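# Place tan bar as lower-right stroke of a 6

## Task

Put one tan bar down so it lies flat, with its long axis running toward the yellow middle bar. Its far end must press up against the near edge of that yellow bar at the yellow bar's right end, and the right edges of the two bars must line up, so the tan bar forms the lower right stroke of a numeral 6. Leave every other piece where it is, and finish with neither gripper touching any bar.

## Robot and tools

ROBOT AND FRAME. Two arms, left_arm and right_arm, each with a two-finger gripper. All positions are in one scene frame, in metres: the origin is at table-top height, halfway between the two nominal arm bases; +x points out over the table, +y toward left_arm, +z up. The arm names do not match the image sides. Calibrated base roots: left_arm at (-0.009, +0.292, 0), right_arm at (-0.006, -0.237, 0), both with almost no yaw. A camera stand sits behind the arms. In each gripper's own axes, the fingers point along +z and separate along y. end_effector_position is the spot between the finger pads, roughly 1 cm short of the tips. Printed poses can be off by a few centimetres, and friction or load can leave a gripper resting a few centimetres from its command without any contact.

CAMERAS. cam_head_left, cam_head_right, cam_high, cam_low, cam_left_wrist and cam_right_wrist, each 672x504. Calibration data (K, distortion, T_world_to_cam) is provided; fixed cameras may have shifted slightly, and wrist images may lag while the arm moves.

COMMAND ROWS. Every motion row holds 14 numbers, each in [-1, 1]: dx, dy, dz, rx, ry, rz, opening for left_arm, followed by the same seven for right_arm. Both arms are always included. The six pose numbers are an offset, not a pose: they are measured from that arm's Hand target as it stood when the call began, and expressed in that Hand target's own axes. Scale: 1.0 equals 0.6 m for dx, dy, dz and 180 degrees for rotation; rx, ry, rz form a single rotation vector. Opening is absolute, not an offset: +1 is fully open (0.094 m), -1 is shut. To keep an arm still, send zeros for its six pose numbers plus the opening it should keep. Because each new call starts from the current Hand target, sending the same offset twice moves the gripper twice.

execute_actions(actions, cameras). actions is a list containing one item or nothing. An empty list just reports state (with pictures). An action is {"rows": [...1 to 15 rows...], "steps": n}; each step lasts 1/30 s, each row covers one step, and the last row repeats to fill the steps (default 15, at least 10). Within one action every row counts from the same starting Hand target. A wait item is {"steps": n} with n up to 300. Results are captured 10 steps before an action finishes; those remaining steps run afterward. cameras picks image names, ["all"] or [].

move(target, speed, blend, blocking, cameras). target is one 14-number row, or up to 15 such rows, all offsets from the same starting Hand targets (not chained). The grippers travel in straight lines, all finishing together, over at least 0.5 s and at most 10 s. speed is the path's top speed in m/s, 0.002 to 2.9, default 0.25 (rotation up to twice that in rad/s), one value or one per target. blend, in metres, rounds corners of a multi-row list. blocking=false returns early while motion continues. Paths do not avoid obstacles or the other arm. The result ends with a "move:" line: done, off_target, moving, held or fault, plus limits such as paced (the sent pose was clipped) or held (a check withheld steps). done means within 10 mm and 2 degrees; neither done nor off_target says anything about contact. A changed opening on the first target is sent at once; on later targets it is sent on arrival.



CONTROL DETAILS. Each step, commanded orientation is limited to 40 degrees away from the measured one. Elbows stop just short of straight. A tiny move may not start. Avoid paths that pass near an arm's own base; go around it. If a gripper rests short of its Hand target, send the remaining distance as an offset; to stop pushing on something, command the target back past the gripper.

GRIPPING. grip_measured uses the same scale as opening and may read up to about 2.7 mm wide when empty. The fingers push at full force starting roughly 0.05 below the reading at first contact, and the reading keeps tracking the command, so it will not reveal the touch. To release, command an opening clearly larger than grip_measured. grip_effort_nm is motor effort (negative closing), not pad force, and carries an offset.

JOINT DATA AND HEAT. Joint torques include gravity and friction; joints 1 to 3 wrap at ±28 N m. Holding loads, stretching out, or pushing at an unreachable pose heats motors: MOTOR HOT appears at 75 °C, an over-temperature fold at 90 °C disables that arm, and at 100 °C it drops.

AVOID. Dropping the bar or releasing it while moving; fast or hard contacts with the table, fixtures or other bars; arms or grippers pressing into each other, or one gripper closing on the other's fingers; strain on the wrist camera cables; knocking other pieces; anything falling or being left off the table; any arm stop or fault.

Each tool is called after "Call:" as name(argument=value, ...), one argument or row to a line, values as JSON.

## Session

Call:
execute_actions(
  actions=[],
  cameras=["all"],
)

Scene clock: 0.00 s of 4000.00 s.
left_arm: end_effector_position=(+0.3982, +0.2966, +0.1026) grip_measured=+1.000 grip_effort_nm=n/a end_effector_quat_wxyz=(+0.599, +0.008, +0.799, +0.062) | right_arm: end_effector_position=(+0.4002, -0.2663, +0.1319) grip_measured=+1.000 grip_effort_nm=n/a end_effector_quat_wxyz=(+0.638, +0.075, +0.766, -0.005)
Joint positions: left_arm=[-0.077 1.601 0.373 0.946 -0.143 0.072 0.094] | right_arm=[-0.04 1.543 0.36 0.996 0.052 0.1 0.094]
Joint velocities: within noise
Joint torques (N m): no reading
Heat: left arm: 37 °C; right arm: 35 °C.
Hand target: left_arm +0.3992, +0.2965, +0.1047; +0.600, +0.008, +0.798, +0.062 | right_arm +0.4015, -0.2664, +0.1363; +0.642, +0.074, +0.763, -0.005

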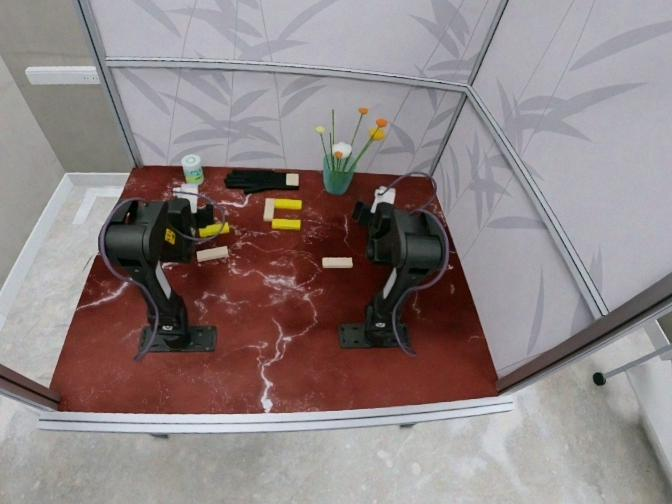

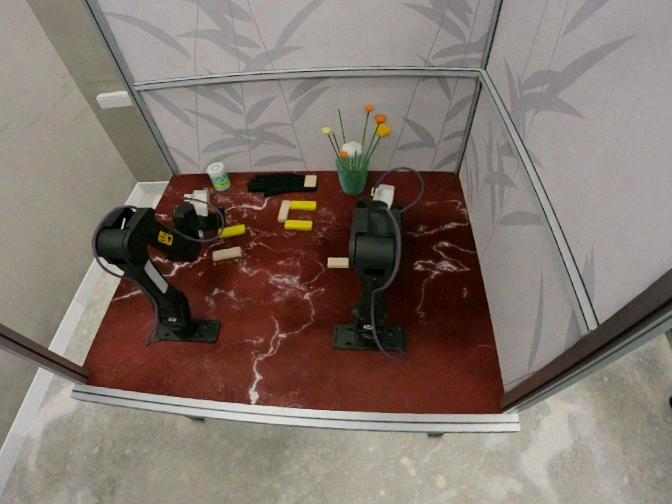

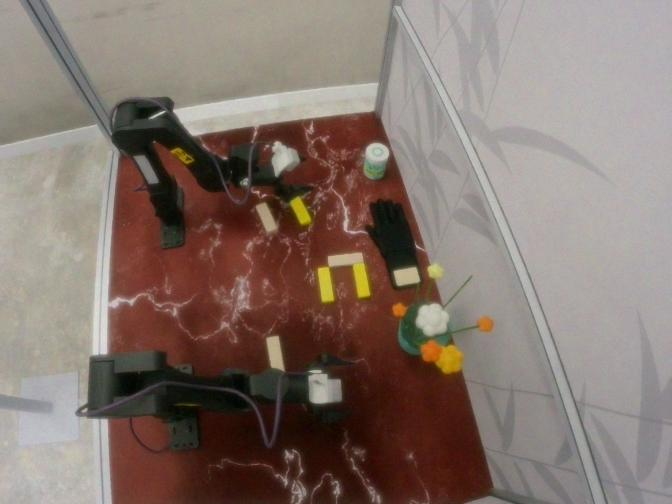

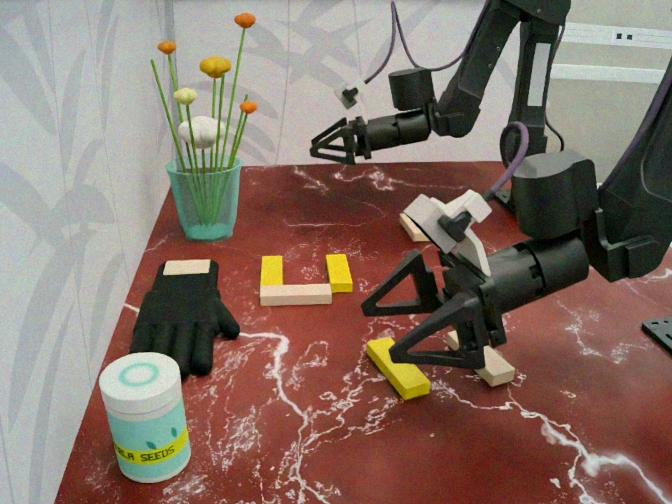

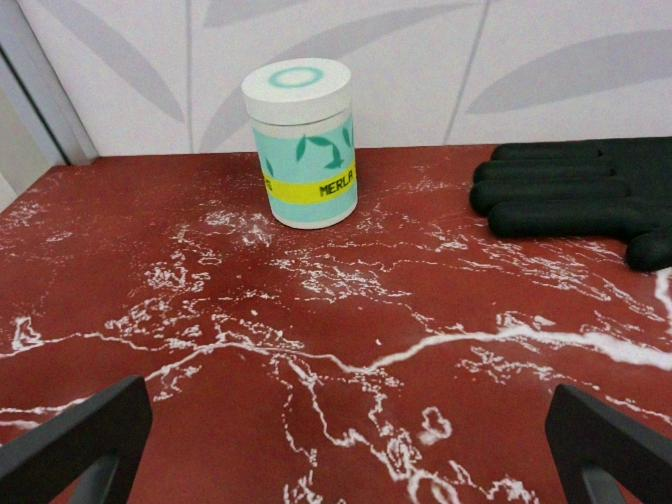

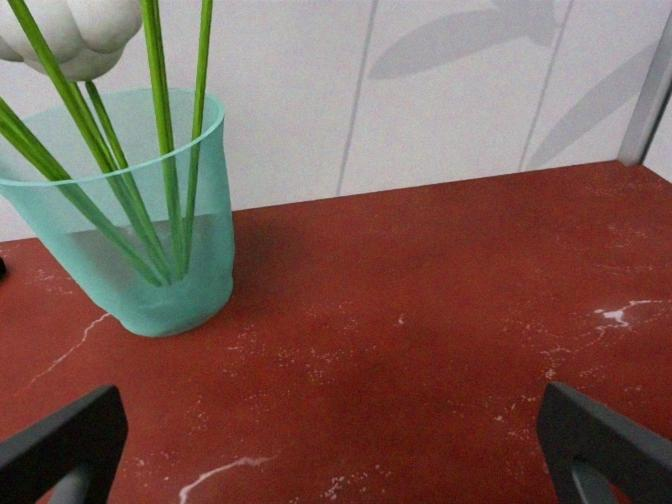

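Call:
zoom_image(
  camera="cam_high",
  region=[220, 180, 440, 400],
)

Call:
zoom_image(
  camera="cam_head_right",
  region=[200, 160, 400, 310],
)

Call:
zoom_image(
  camera="cam_head_left",
  region=[200, 160, 400, 310],
)

Scaled by 2.291.

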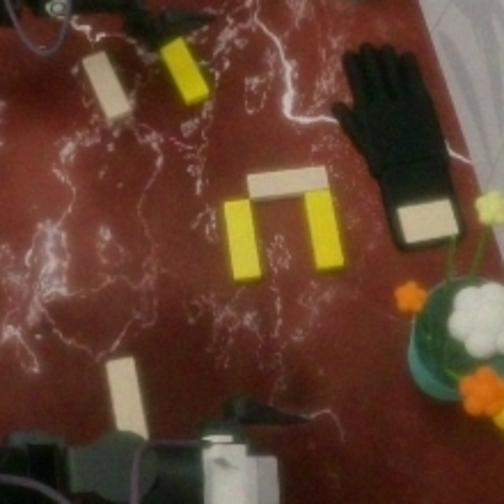

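Scaled by 2.520.

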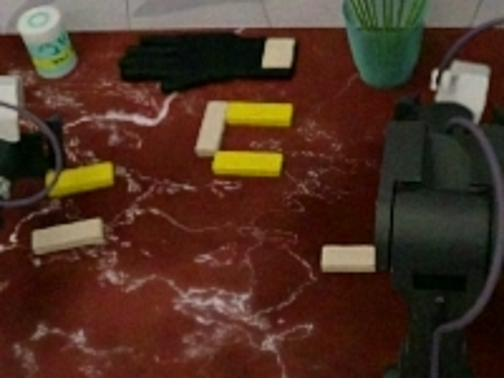

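Scaled by 2.520.

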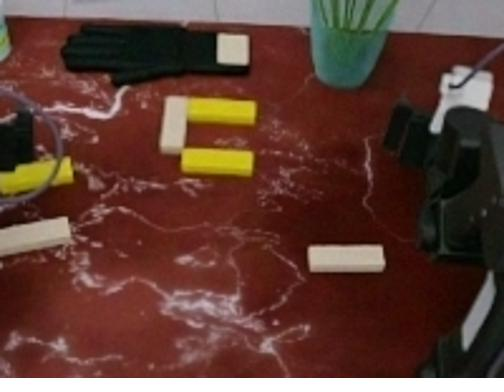

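Call:
move(
  target=[0,0,0,0,0,0,1,-0.006,0.265,-0.155,-0.0035,0.4443,-0.0512,1],
  speed=0.15,
)

Scene clock: 8.67 s of 4000.00 s.
left_arm: end_effector_position=(+0.3982, +0.2966, +0.1026) grip_measured=+1.000 grip_effort_nm=0.017 end_effector_quat_wxyz=(+0.599, +0.008, +0.799, +0.062) | right_arm: end_effector_position=(+0.3307, -0.1027, +0.1721) grip_measured=+1.000 grip_effort_nm=0.012 end_effector_quat_wxyz=(+0.011, -0.002, +1.000, +0.002)
Joint positions: left_arm=[-0.077 1.601 0.373 0.946 -0.143 0.072 0.094] | right_arm=[0.391 1.923 1.908 -1.533 0.006 0.376 0.094]
Joint velocities: within noise
Joint torques (N m): left_arm=[-0.12 -5.96 5.38 1.8 -0.01 0] | right_arm=[0.34 -8.8 8.17 0.15 -0.02 0.11]
Heat: left arm: 38 °C; right arm: 36 °C.
Hand target: left_arm +0.3992, +0.2965, +0.1047; +0.600, +0.008, +0.798, +0.062 | right_arm +0.3299, -0.1001, +0.1703; +0.001, +0.000, +1.000, +0.001
Off the commanded pose: left_arm 0.002 m, 0 deg | right_arm 0.003 m, 1 deg.
Kept back: nothing.
move: done
camera_calibration:
cam_right_wrist: T_world_to_cam=[[0.0168305, -0.999802, 0.0105697, -0.111775], [-0.913974, -0.0110975, 0.40562, 0.271729], [-0.405423, -0.0164872, -0.913981, 0.381931], [0, 0, 0, 1]] pos_world=[0.405078, -0.102441, 0.240041]

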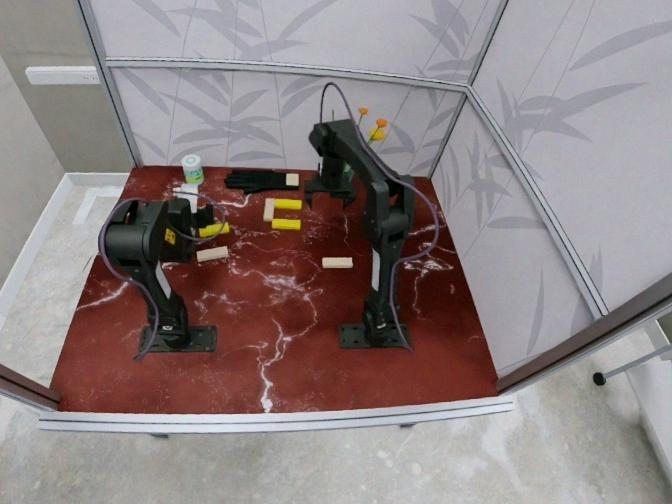

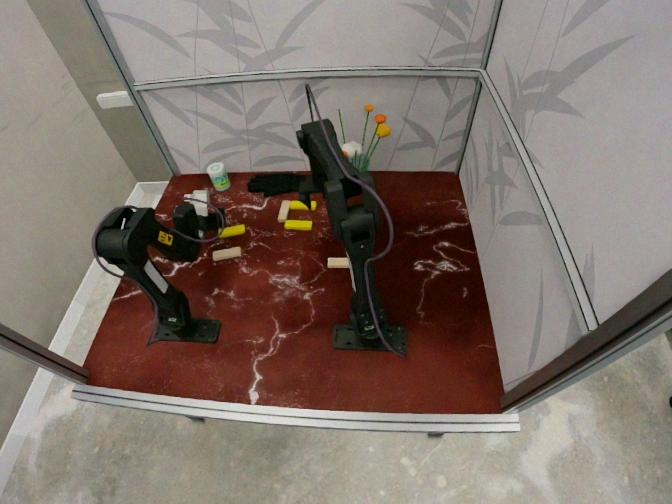

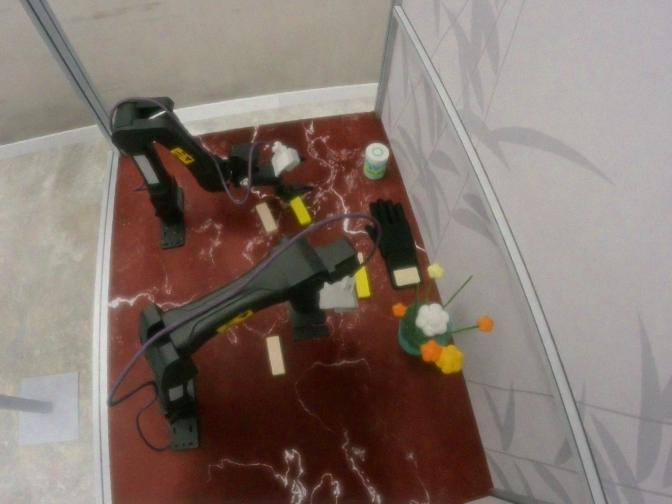

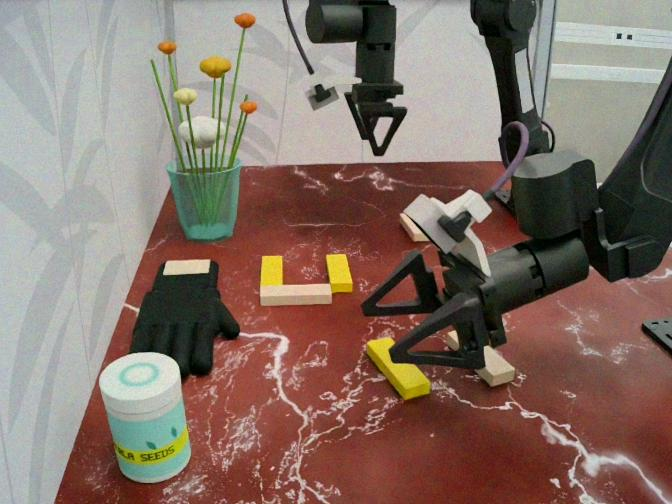

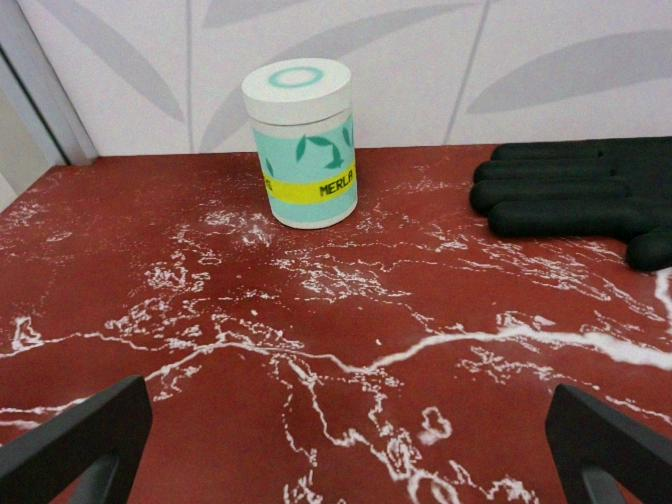

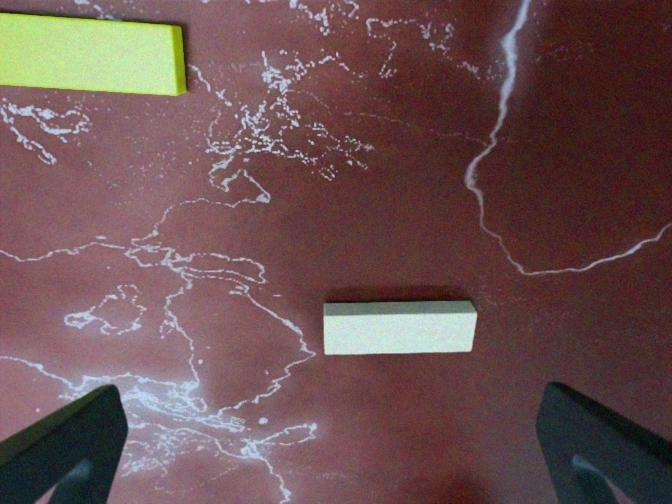

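Call:
zoom_image(
  camera="cam_right_wrist",
  region=[0, 0, 220, 120],
)

Call:
zoom_image(
  camera="cam_right_wrist",
  region=[290, 270, 510, 390],
)

Scaled by 2.291.

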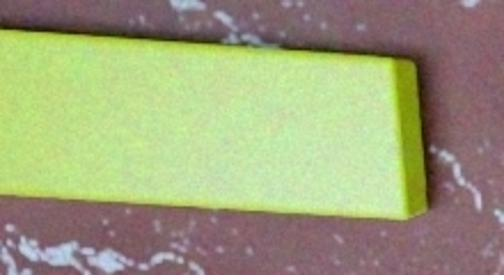

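Scaled by 2.291.

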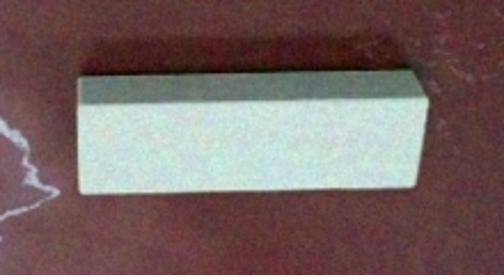

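Call:
move(
  target=[0,0,0,0,0,0,1,0.1365,-0.0807,0.1005,0,0,-0.511,1],
  speed=0.15,
)

Scene clock: 16.93 s of 4000.00 s.
left_arm: end_effector_position=(+0.3982, +0.2966, +0.1026) grip_measured=+1.000 grip_effort_nm=0.017 end_effector_quat_wxyz=(+0.599, +0.008, +0.799, +0.062) | right_arm: end_effector_position=(+0.2456, -0.1487, +0.1037) grip_measured=+1.000 grip_effort_nm=0.017 end_effector_quat_wxyz=(+0.020, +0.717, -0.697, -0.007)
Joint positions: left_arm=[-0.077 1.601 0.373 0.946 -0.143 0.072 0.094] | right_arm=[0.349 1.595 1.242 -1.259 0.005 -1.26 0.094]
Joint velocities: within noise
Joint torques (N m): left_arm=[-0.06 -6.02 5.33 1.8 -0.03 0.03] | right_arm=[-0.57 -10.03 5.46 0.35 -0.02 -0.16]
Heat: left arm: 38 °C; right arm: 38 °C.
Hand target: left_arm +0.3992, +0.2965, +0.1047; +0.600, +0.008, +0.798, +0.062 | right_arm +0.2482, -0.1484, +0.1098; -0.001, +0.719, -0.695, +0.000
Off the commanded pose: left_arm 0.002 m, 0 deg | right_arm 0.007 m, 2 deg.
Kept back: nothing.
move: done
camera_calibration:
cam_right_wrist: T_world_to_cam=[[0.99888, 0.0404711, -0.0244946, -0.238364], [0.0471303, -0.896006, 0.441533, -0.150073], [-0.00407792, -0.442193, -0.89691, 0.120601], [0, 0, 0, 1]] pos_world=[0.245662, -0.0714909, 0.168592]

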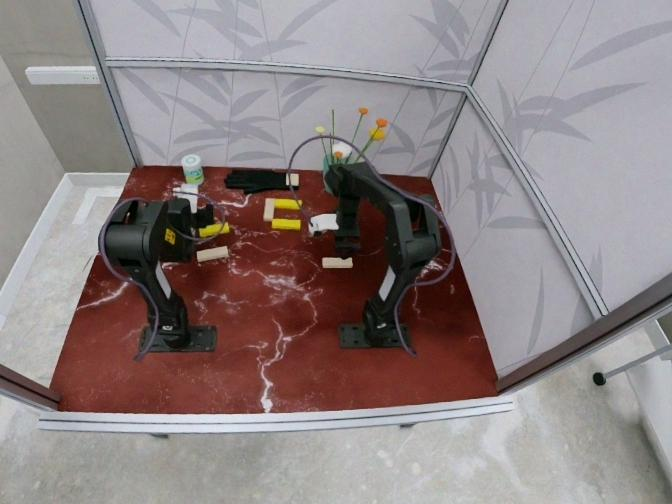

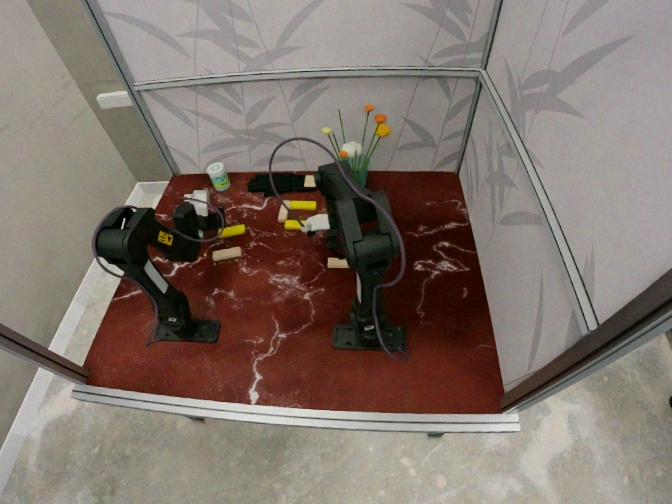

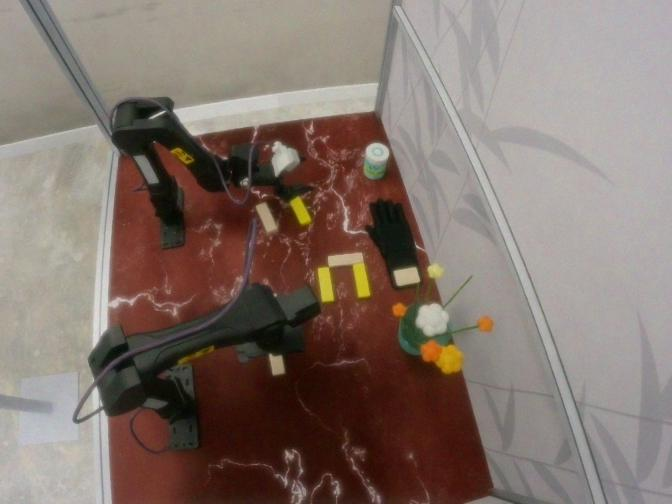

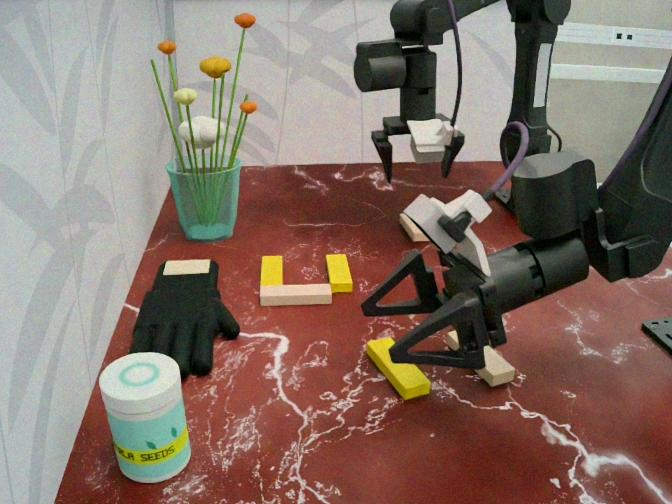

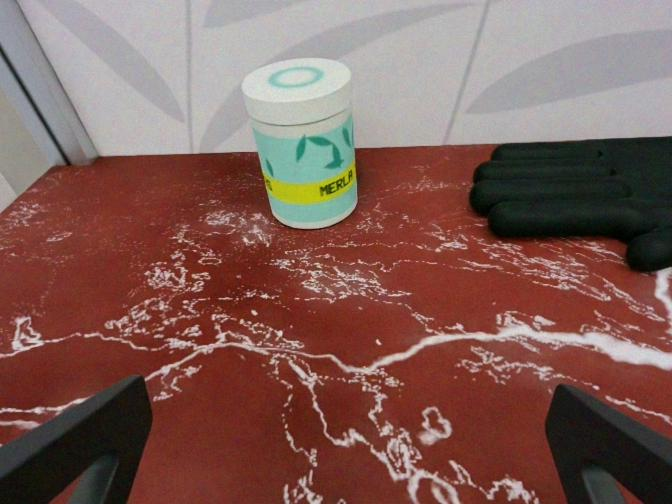

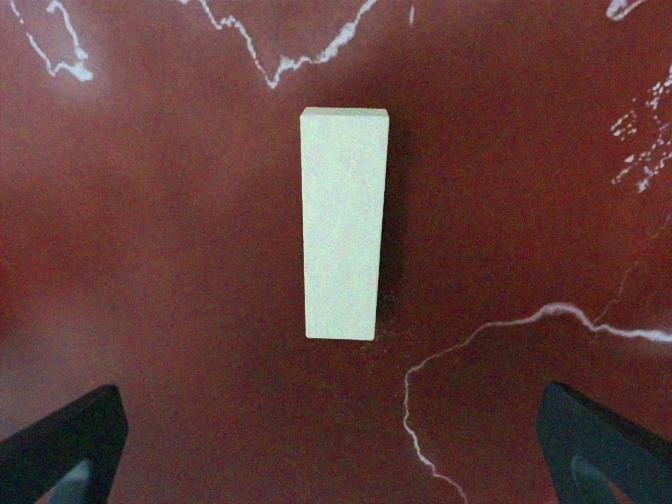

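Call:
move(
  target=[0,0,0,0,0,0,1,-0.0093,-0.0043,0.09,0,0,0,1],
  speed=0.1,
  cameras=["cam_right_wrist","cam_low","cam_head_left"],
)

Scene clock: 19.33 s of 4000.00 s.
left_arm: end_effector_position=(+0.3982, +0.2966, +0.1026) grip_measured=+1.000 grip_effort_nm=0.017 end_effector_quat_wxyz=(+0.599, +0.008, +0.799, +0.062) | right_arm: end_effector_position=(+0.2498, -0.1455, +0.0611) grip_measured=+1.000 grip_effort_nm=0.007 end_effector_quat_wxyz=(-0.001, +0.720, -0.694, +0.003)
Joint positions: left_arm=[-0.077 1.601 0.373 0.946 -0.143 0.072 0.094] | right_arm=[0.355 1.604 1.079 -1.042 0.005 -1.264 0.094]
Joint velocities: within noise
Joint torques (N m): left_arm=[-0.08 -5.97 5.34 1.79 0.01 0] | right_arm=[0.32 -5.94 5.48 0.51 -0.02 0.05]
Heat: left arm: 38 °C; right arm: 38 °C.
Hand target: left_arm +0.3992, +0.2965, +0.1047; +0.600, +0.008, +0.798, +0.062 | right_arm +0.2506, -0.1427, +0.0558; -0.001, +0.719, -0.695, +0.000
Off the commanded pose: left_arm 0.002 m, 0 deg | right_arm 0.006 m, 0 deg.
Kept back: nothing.
move: done
camera_calibration:
cam_right_wrist: T_world_to_cam=[[0.998602, 0.0493598, 0.0189032, -0.245137], [0.036468, -0.902298, 0.429568, -0.126129], [0.0382598, -0.428278, -0.902836, 0.0755818], [0, 0, 0, 1]] pos_world=[0.246502, -0.0693355, 0.127053]
Images, in order (width x height): cam_head_left 672x504, cam_low 672x504, cam_right_wrist 672x504.

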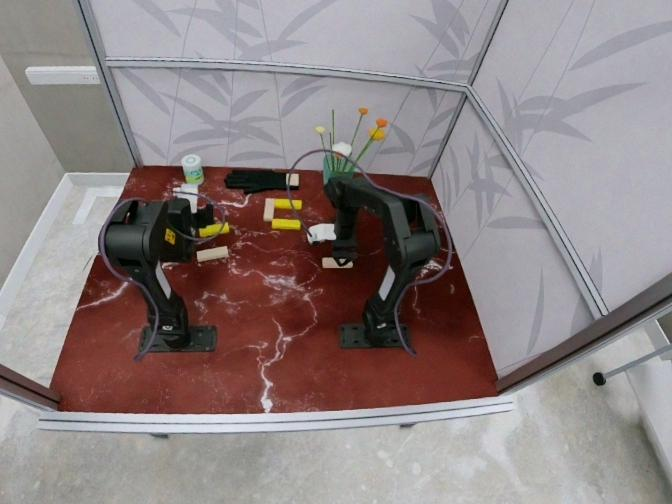

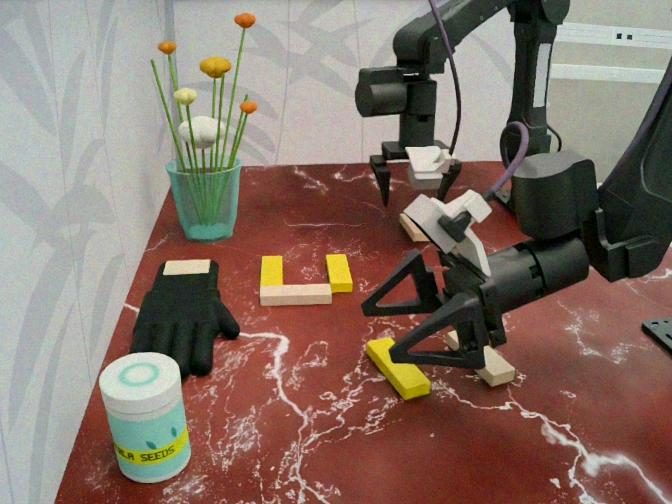

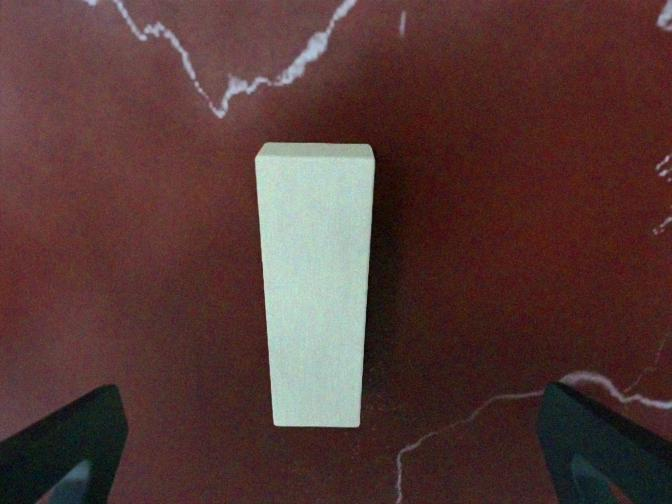

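Call:
move(
  target=[0,0,0,0,0,0,1,-0.0063,0.0042,0.0663,0,0,0,1],
  speed=0.06,
  cameras=["cam_right_wrist","cam_low","cam_head_left"],
)

Call:
zoom_image(
  camera="cam_low",
  region=[340, 100, 500, 260],
)

Scene clock: 21.53 s of 4000.00 s.
left_arm: end_effector_position=(+0.3982, +0.2966, +0.1026) grip_measured=+1.000 grip_effort_nm=0.022 end_effector_quat_wxyz=(+0.599, +0.008, +0.799, +0.062) | right_arm: end_effector_position=(+0.2478, -0.1416, +0.0212) grip_measured=+1.000 grip_effort_nm=0.007 end_effector_quat_wxyz=(-0.001, +0.720, -0.694, +0.003)
Joint positions: left_arm=[-0.077 1.601 0.373 0.946 -0.143 0.072 0.094] | right_arm=[0.371 1.659 0.969 -0.876 0.005 -1.248 0.094]
Joint velocities: within noise
Joint torques (N m): left_arm=[-0.03 -6 5.39 1.79 -0.02 0] | right_arm=[0.32 -6.06 5.2 0.52 -0.02 0.07]
Heat: left arm: 38 °C; right arm: 38 °C.
Hand target: left_arm +0.3992, +0.2965, +0.1047; +0.600, +0.008, +0.798, +0.062 | right_arm +0.2480, -0.1389, +0.0160; -0.001, +0.719, -0.695, +0.000
Off the commanded pose: left_arm 0.002 m, 0 deg | right_arm 0.006 m, 0 deg.
Kept back: nothing.
move: done
camera_calibration:
cam_right_wrist: T_world_to_cam=[[0.998573, 0.0500801, 0.0185438, -0.242491], [0.037269, -0.902221, 0.42966, -0.105595], [0.038248, -0.428356, -0.9028, 0.0412999], [0, 0, 0, 1]] pos_world=[0.244501, -0.0654351, 0.0871523]
Images, in order (width x height): cam_head_left 672x504, cam_low 672x504, cam_right_wrist 672x504.

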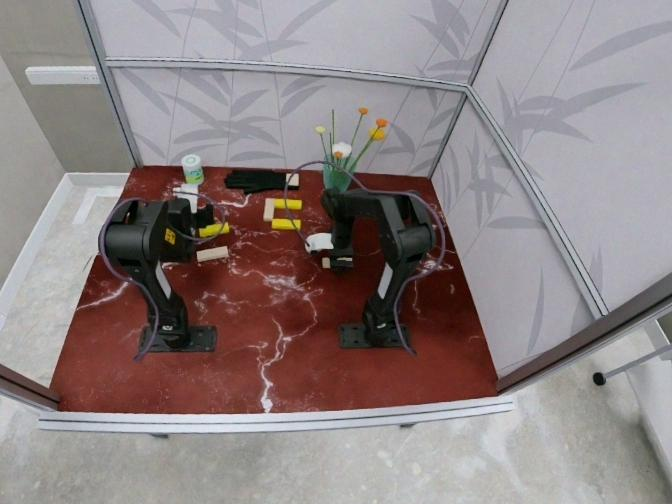

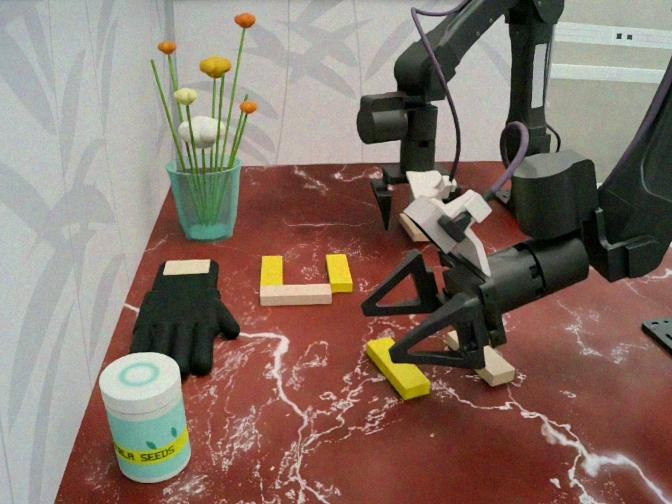

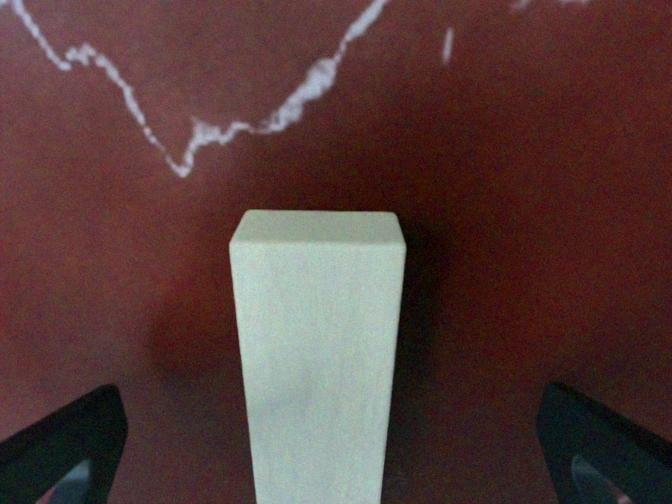

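Scaled by 3.150.

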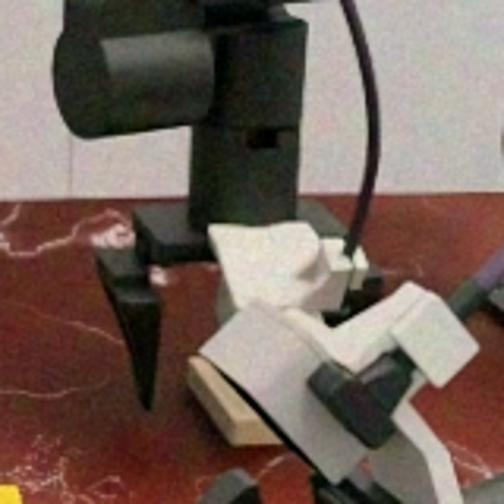

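Call:
move(
  target=[
    [0,0,0,0,0,0,1,0,0.0045,0.0033,0,0,0,0.0],
    [0,0,0,0,0,0,1,0,0.0045,0.0033,0,0,0,-0.25],
    [0,0,0,0,0,0,1,0,0.0045,0.0033,0,0,0,-0.35],
    [0,0,0,0,0,0,1,0,0.0045,0.0033,0,0,0,-0.41],
    [0,0,0,0,0,0,1,0,0.0045,0.0033,0,0,0,-0.46],
  ],
  speed=0.05,
  cameras=["cam_right_wrist","cam_low"],
)

Scene clock: 29.13 s of 4000.00 s.
left_arm: end_effector_position=(+0.3982, +0.2966, +0.1026) grip_measured=+1.000 grip_effort_nm=0.012 end_effector_quat_wxyz=(+0.599, +0.008, +0.799, +0.062) | right_arm: end_effector_position=(+0.2457, -0.1415, +0.0182) grip_measured=-0.385 grip_effort_nm=-1.009 end_effector_quat_wxyz=(+0.000, +0.720, -0.694, +0.003)
Joint positions: left_arm=[-0.077 1.601 0.373 0.946 -0.143 0.072 0.094] | right_arm=[0.374 1.659 0.955 -0.865 0.005 -1.244 0.029]
Joint velocities: within noise
Joint torques (N m): left_arm=[-0.08 -6.01 5.42 1.79 -0.01 0] | right_arm=[0.47 -6.56 5.04 0.47 -0.03 0.07]
Heat: left arm: 38 °C; right arm: 38 °C.
Hand target: left_arm +0.3992, +0.2965, +0.1047; +0.600, +0.008, +0.798, +0.062 | right_arm +0.2453, -0.1390, +0.0141; -0.001, +0.719, -0.695, +0.000
Off the commanded pose: left_arm 0.002 m, 0 deg | right_arm 0.005 m, 0 deg.
Kept back: nothing.
move: done
camera_calibration:
cam_right_wrist: T_world_to_cam=[[0.998641, 0.0493448, 0.0167647, -0.240366], [0.0373455, -0.901959, 0.430203, -0.104186], [0.0363493, -0.428992, -0.902576, 0.0391092], [0, 0, 0, 1]] pos_world=[0.242508, -0.0653331, 0.0841497]
Images, in order (width x height): cam_low 672x504, cam_right_wrist 672x504.

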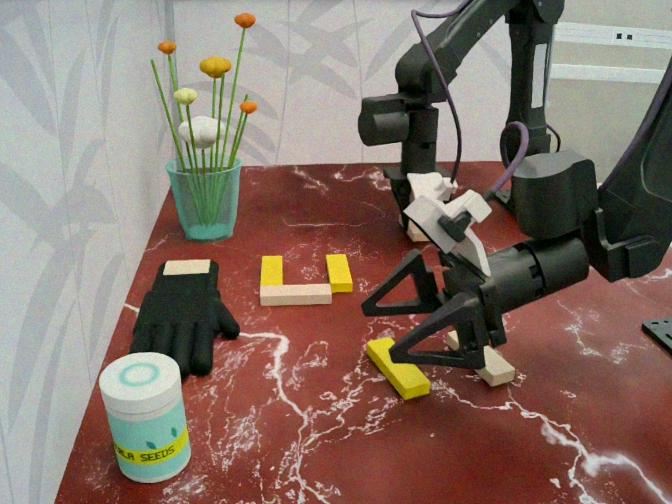

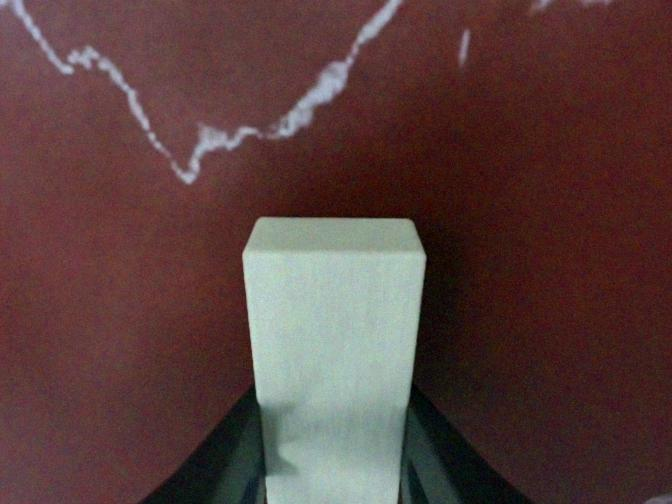

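Call:
move(
  target=[
    [0,0,0,0,0,0,1,0,0,-0.1267,0,0,0,-0.46],
    [0,0,0,0,0,0,1,-0.2042,-0.1232,-0.1267,0,0,0.5278,-0.46],
  ],
  speed=0.12,
  blend=0.02,
)

Scene clock: 37.77 s of 4000.00 s.
left_arm: end_effector_position=(+0.3982, +0.2966, +0.1026) grip_measured=+1.000 grip_effort_nm=0.017 end_effector_quat_wxyz=(+0.599, +0.008, +0.799, +0.062) | right_arm: end_effector_position=(+0.3158, -0.0166, +0.0931) grip_measured=-0.386 grip_effort_nm=-1.018 end_effector_quat_wxyz=(+0.011, +0.023, +1.000, +0.005)
Joint positions: left_arm=[-0.077 1.601 0.373 0.946 -0.143 0.072 0.094] | right_arm=[0.611 2.012 1.717 -1.253 0.004 0.645 0.029]
Joint velocities: within noise
Joint torques (N m): left_arm=[-0.05 -6.01 5.37 1.79 0.01 0.01] | right_arm=[0.34 -9.61 8.69 0.16 -0.03 0.05]
Heat: left arm: 38 °C; right arm: 38 °C.
Hand target: left_arm +0.3992, +0.2965, +0.1047; +0.600, +0.008, +0.798, +0.062 | right_arm +0.3148, -0.0141, +0.0903; +0.001, +0.026, +1.000, +0.001
Off the commanded pose: left_arm 0.002 m, 0 deg | right_arm 0.004 m, 1 deg.
Kept back: nothing.
move: done
camera_calibration:
cam_right_wrist: T_world_to_cam=[[-0.0327111, -0.999461, 0.00289628, -0.00821754], [-0.912735, 0.0310531, 0.407371, 0.29138], [-0.407241, 0.010682, -0.913258, 0.306165], [0, 0, 0, 1]] pos_world=[0.390367, -0.0205318, 0.160932]

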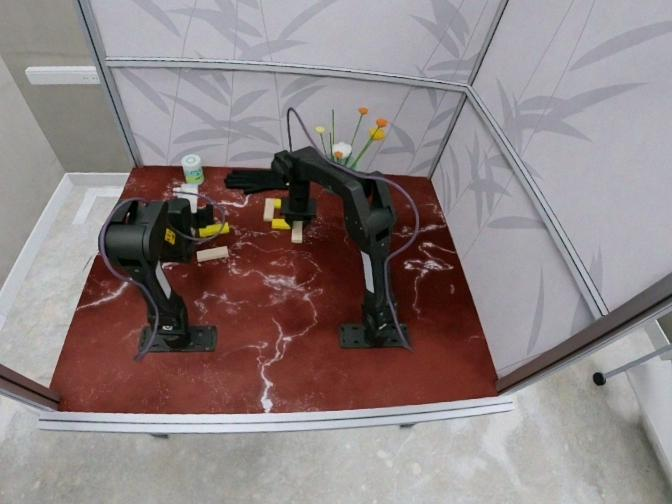

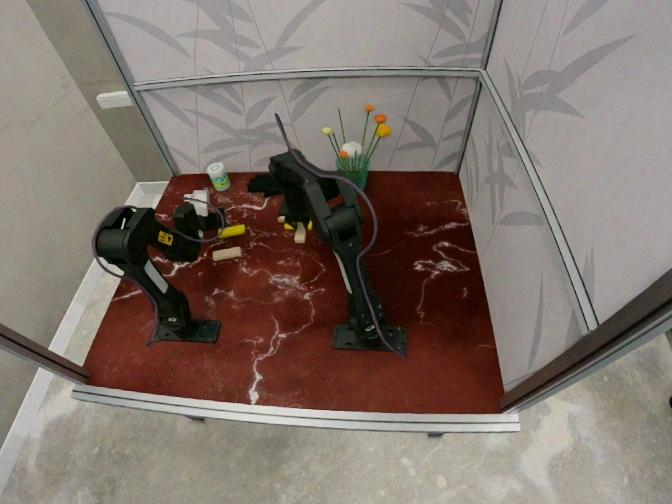

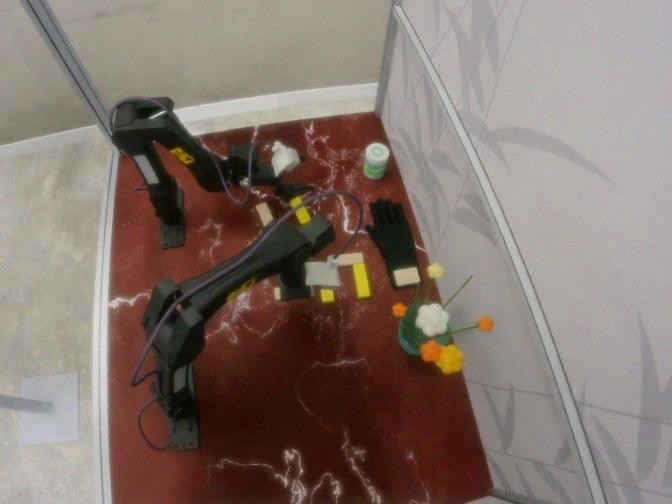

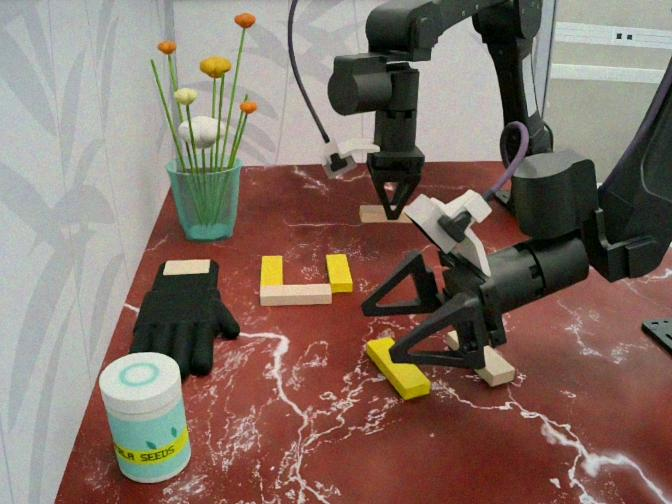

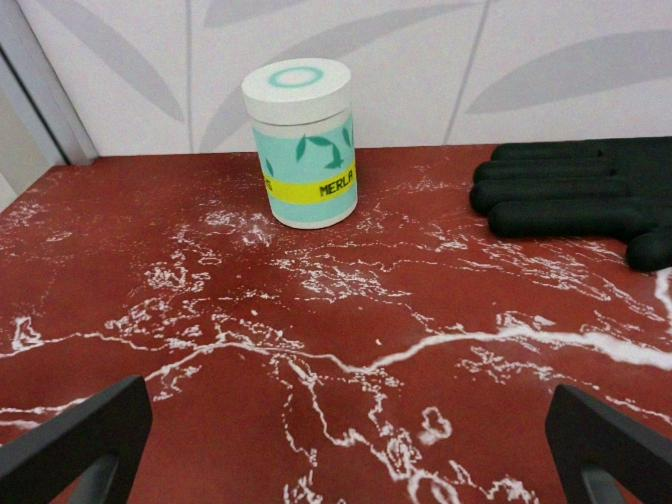

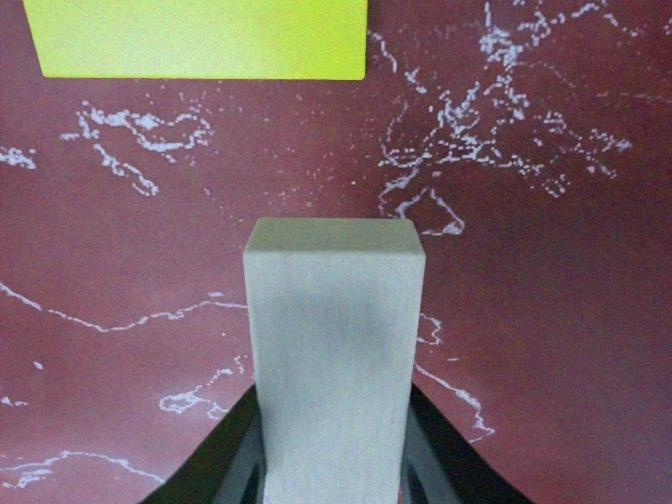

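Call:
move(
  target=[0,0,0,0,0,0,1,-0.0193,0.0095,0.0917,0,0,0,-0.46],
  speed=0.06,
  cameras=["cam_right_wrist","cam_low","cam_high"],
)

Call:
zoom_image(
  camera="cam_right_wrist",
  region=[220, 60, 460, 300],
)

Call:
zoom_image(
  camera="cam_low",
  region=[240, 160, 480, 320],
)

Scene clock: 40.60 s of 4000.00 s.
left_arm: end_effector_position=(+0.3982, +0.2966, +0.1026) grip_measured=+1.000 grip_effort_nm=0.012 end_effector_quat_wxyz=(+0.599, +0.008, +0.799, +0.062) | right_arm: end_effector_position=(+0.3247, -0.0105, +0.0447) grip_measured=-0.386 grip_effort_nm=-1.023 end_effector_quat_wxyz=(+0.004, +0.024, +1.000, +0.000)
Joint positions: left_arm=[-0.077 1.601 0.373 0.946 -0.143 0.072 0.094] | right_arm=[0.611 2.097 1.651 -1.118 0.004 0.648 0.029]
Joint velocities: within noise
Joint torques (N m): left_arm=[-0.09 -6.01 5.37 1.78 -0.01 0] | right_arm=[-0.17 -10.41 5.72 0.56 0 0.03]
Heat: left arm: 38 °C; right arm: 38 °C.
Hand target: left_arm +0.3992, +0.2965, +0.1047; +0.600, +0.008, +0.798, +0.062 | right_arm +0.3268, -0.0090, +0.0353; +0.001, +0.026, +1.000, +0.001
Off the commanded pose: left_arm 0.002 m, 0 deg | right_arm 0.010 m, 0 deg.
Kept back: nothing.
move: done
camera_calibration:
cam_right_wrist: T_world_to_cam=[[-0.0356051, -0.999288, 0.0125158, -0.00115299], [-0.906819, 0.0375688, 0.419842, 0.316546], [-0.420013, 0.00359895, -0.907511, 0.269278], [0, 0, 0, 1]] pos_world=[0.40011, -0.0140136, 0.111488]
Images, in order (width x height): cam_high 672x504, cam_low 672x504, cam_right_wrist 672x504.

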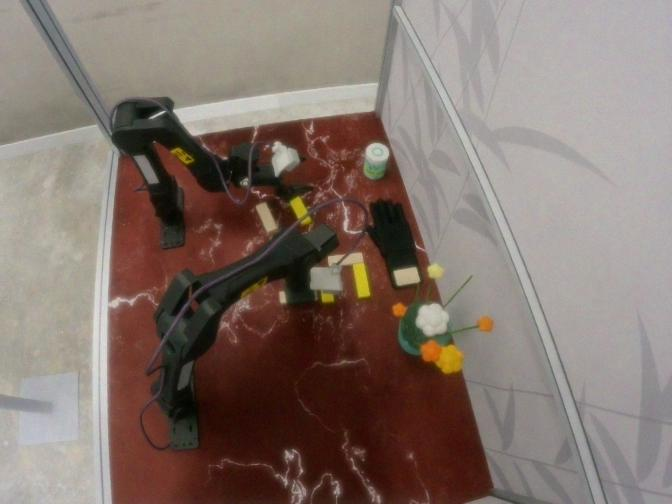

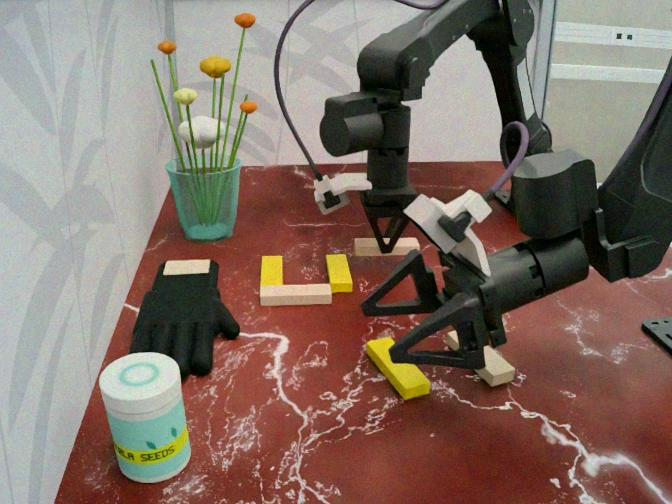

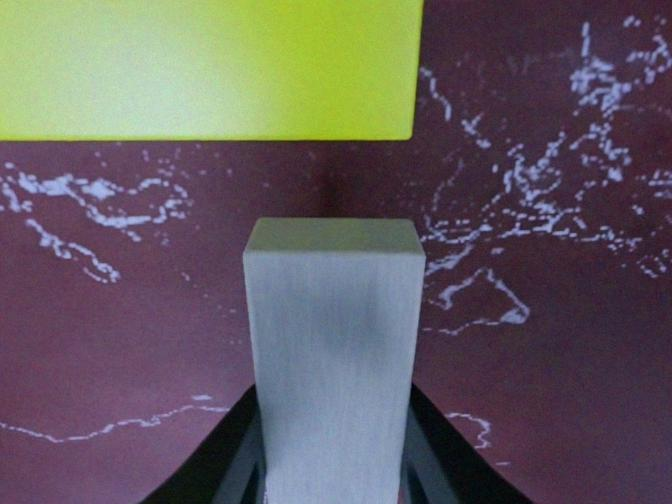

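Scaled by 2.100.

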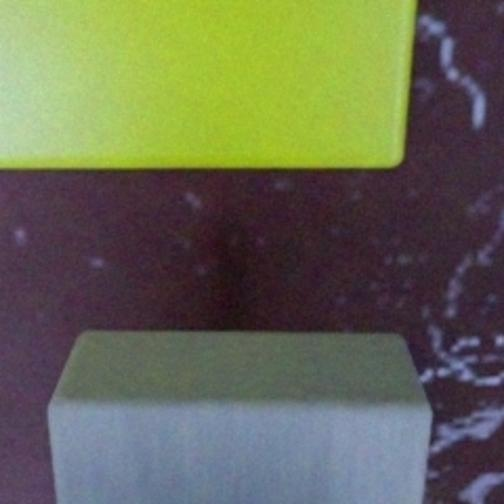

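Scaled by 2.100.

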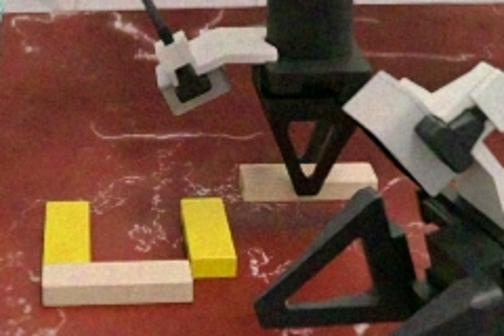

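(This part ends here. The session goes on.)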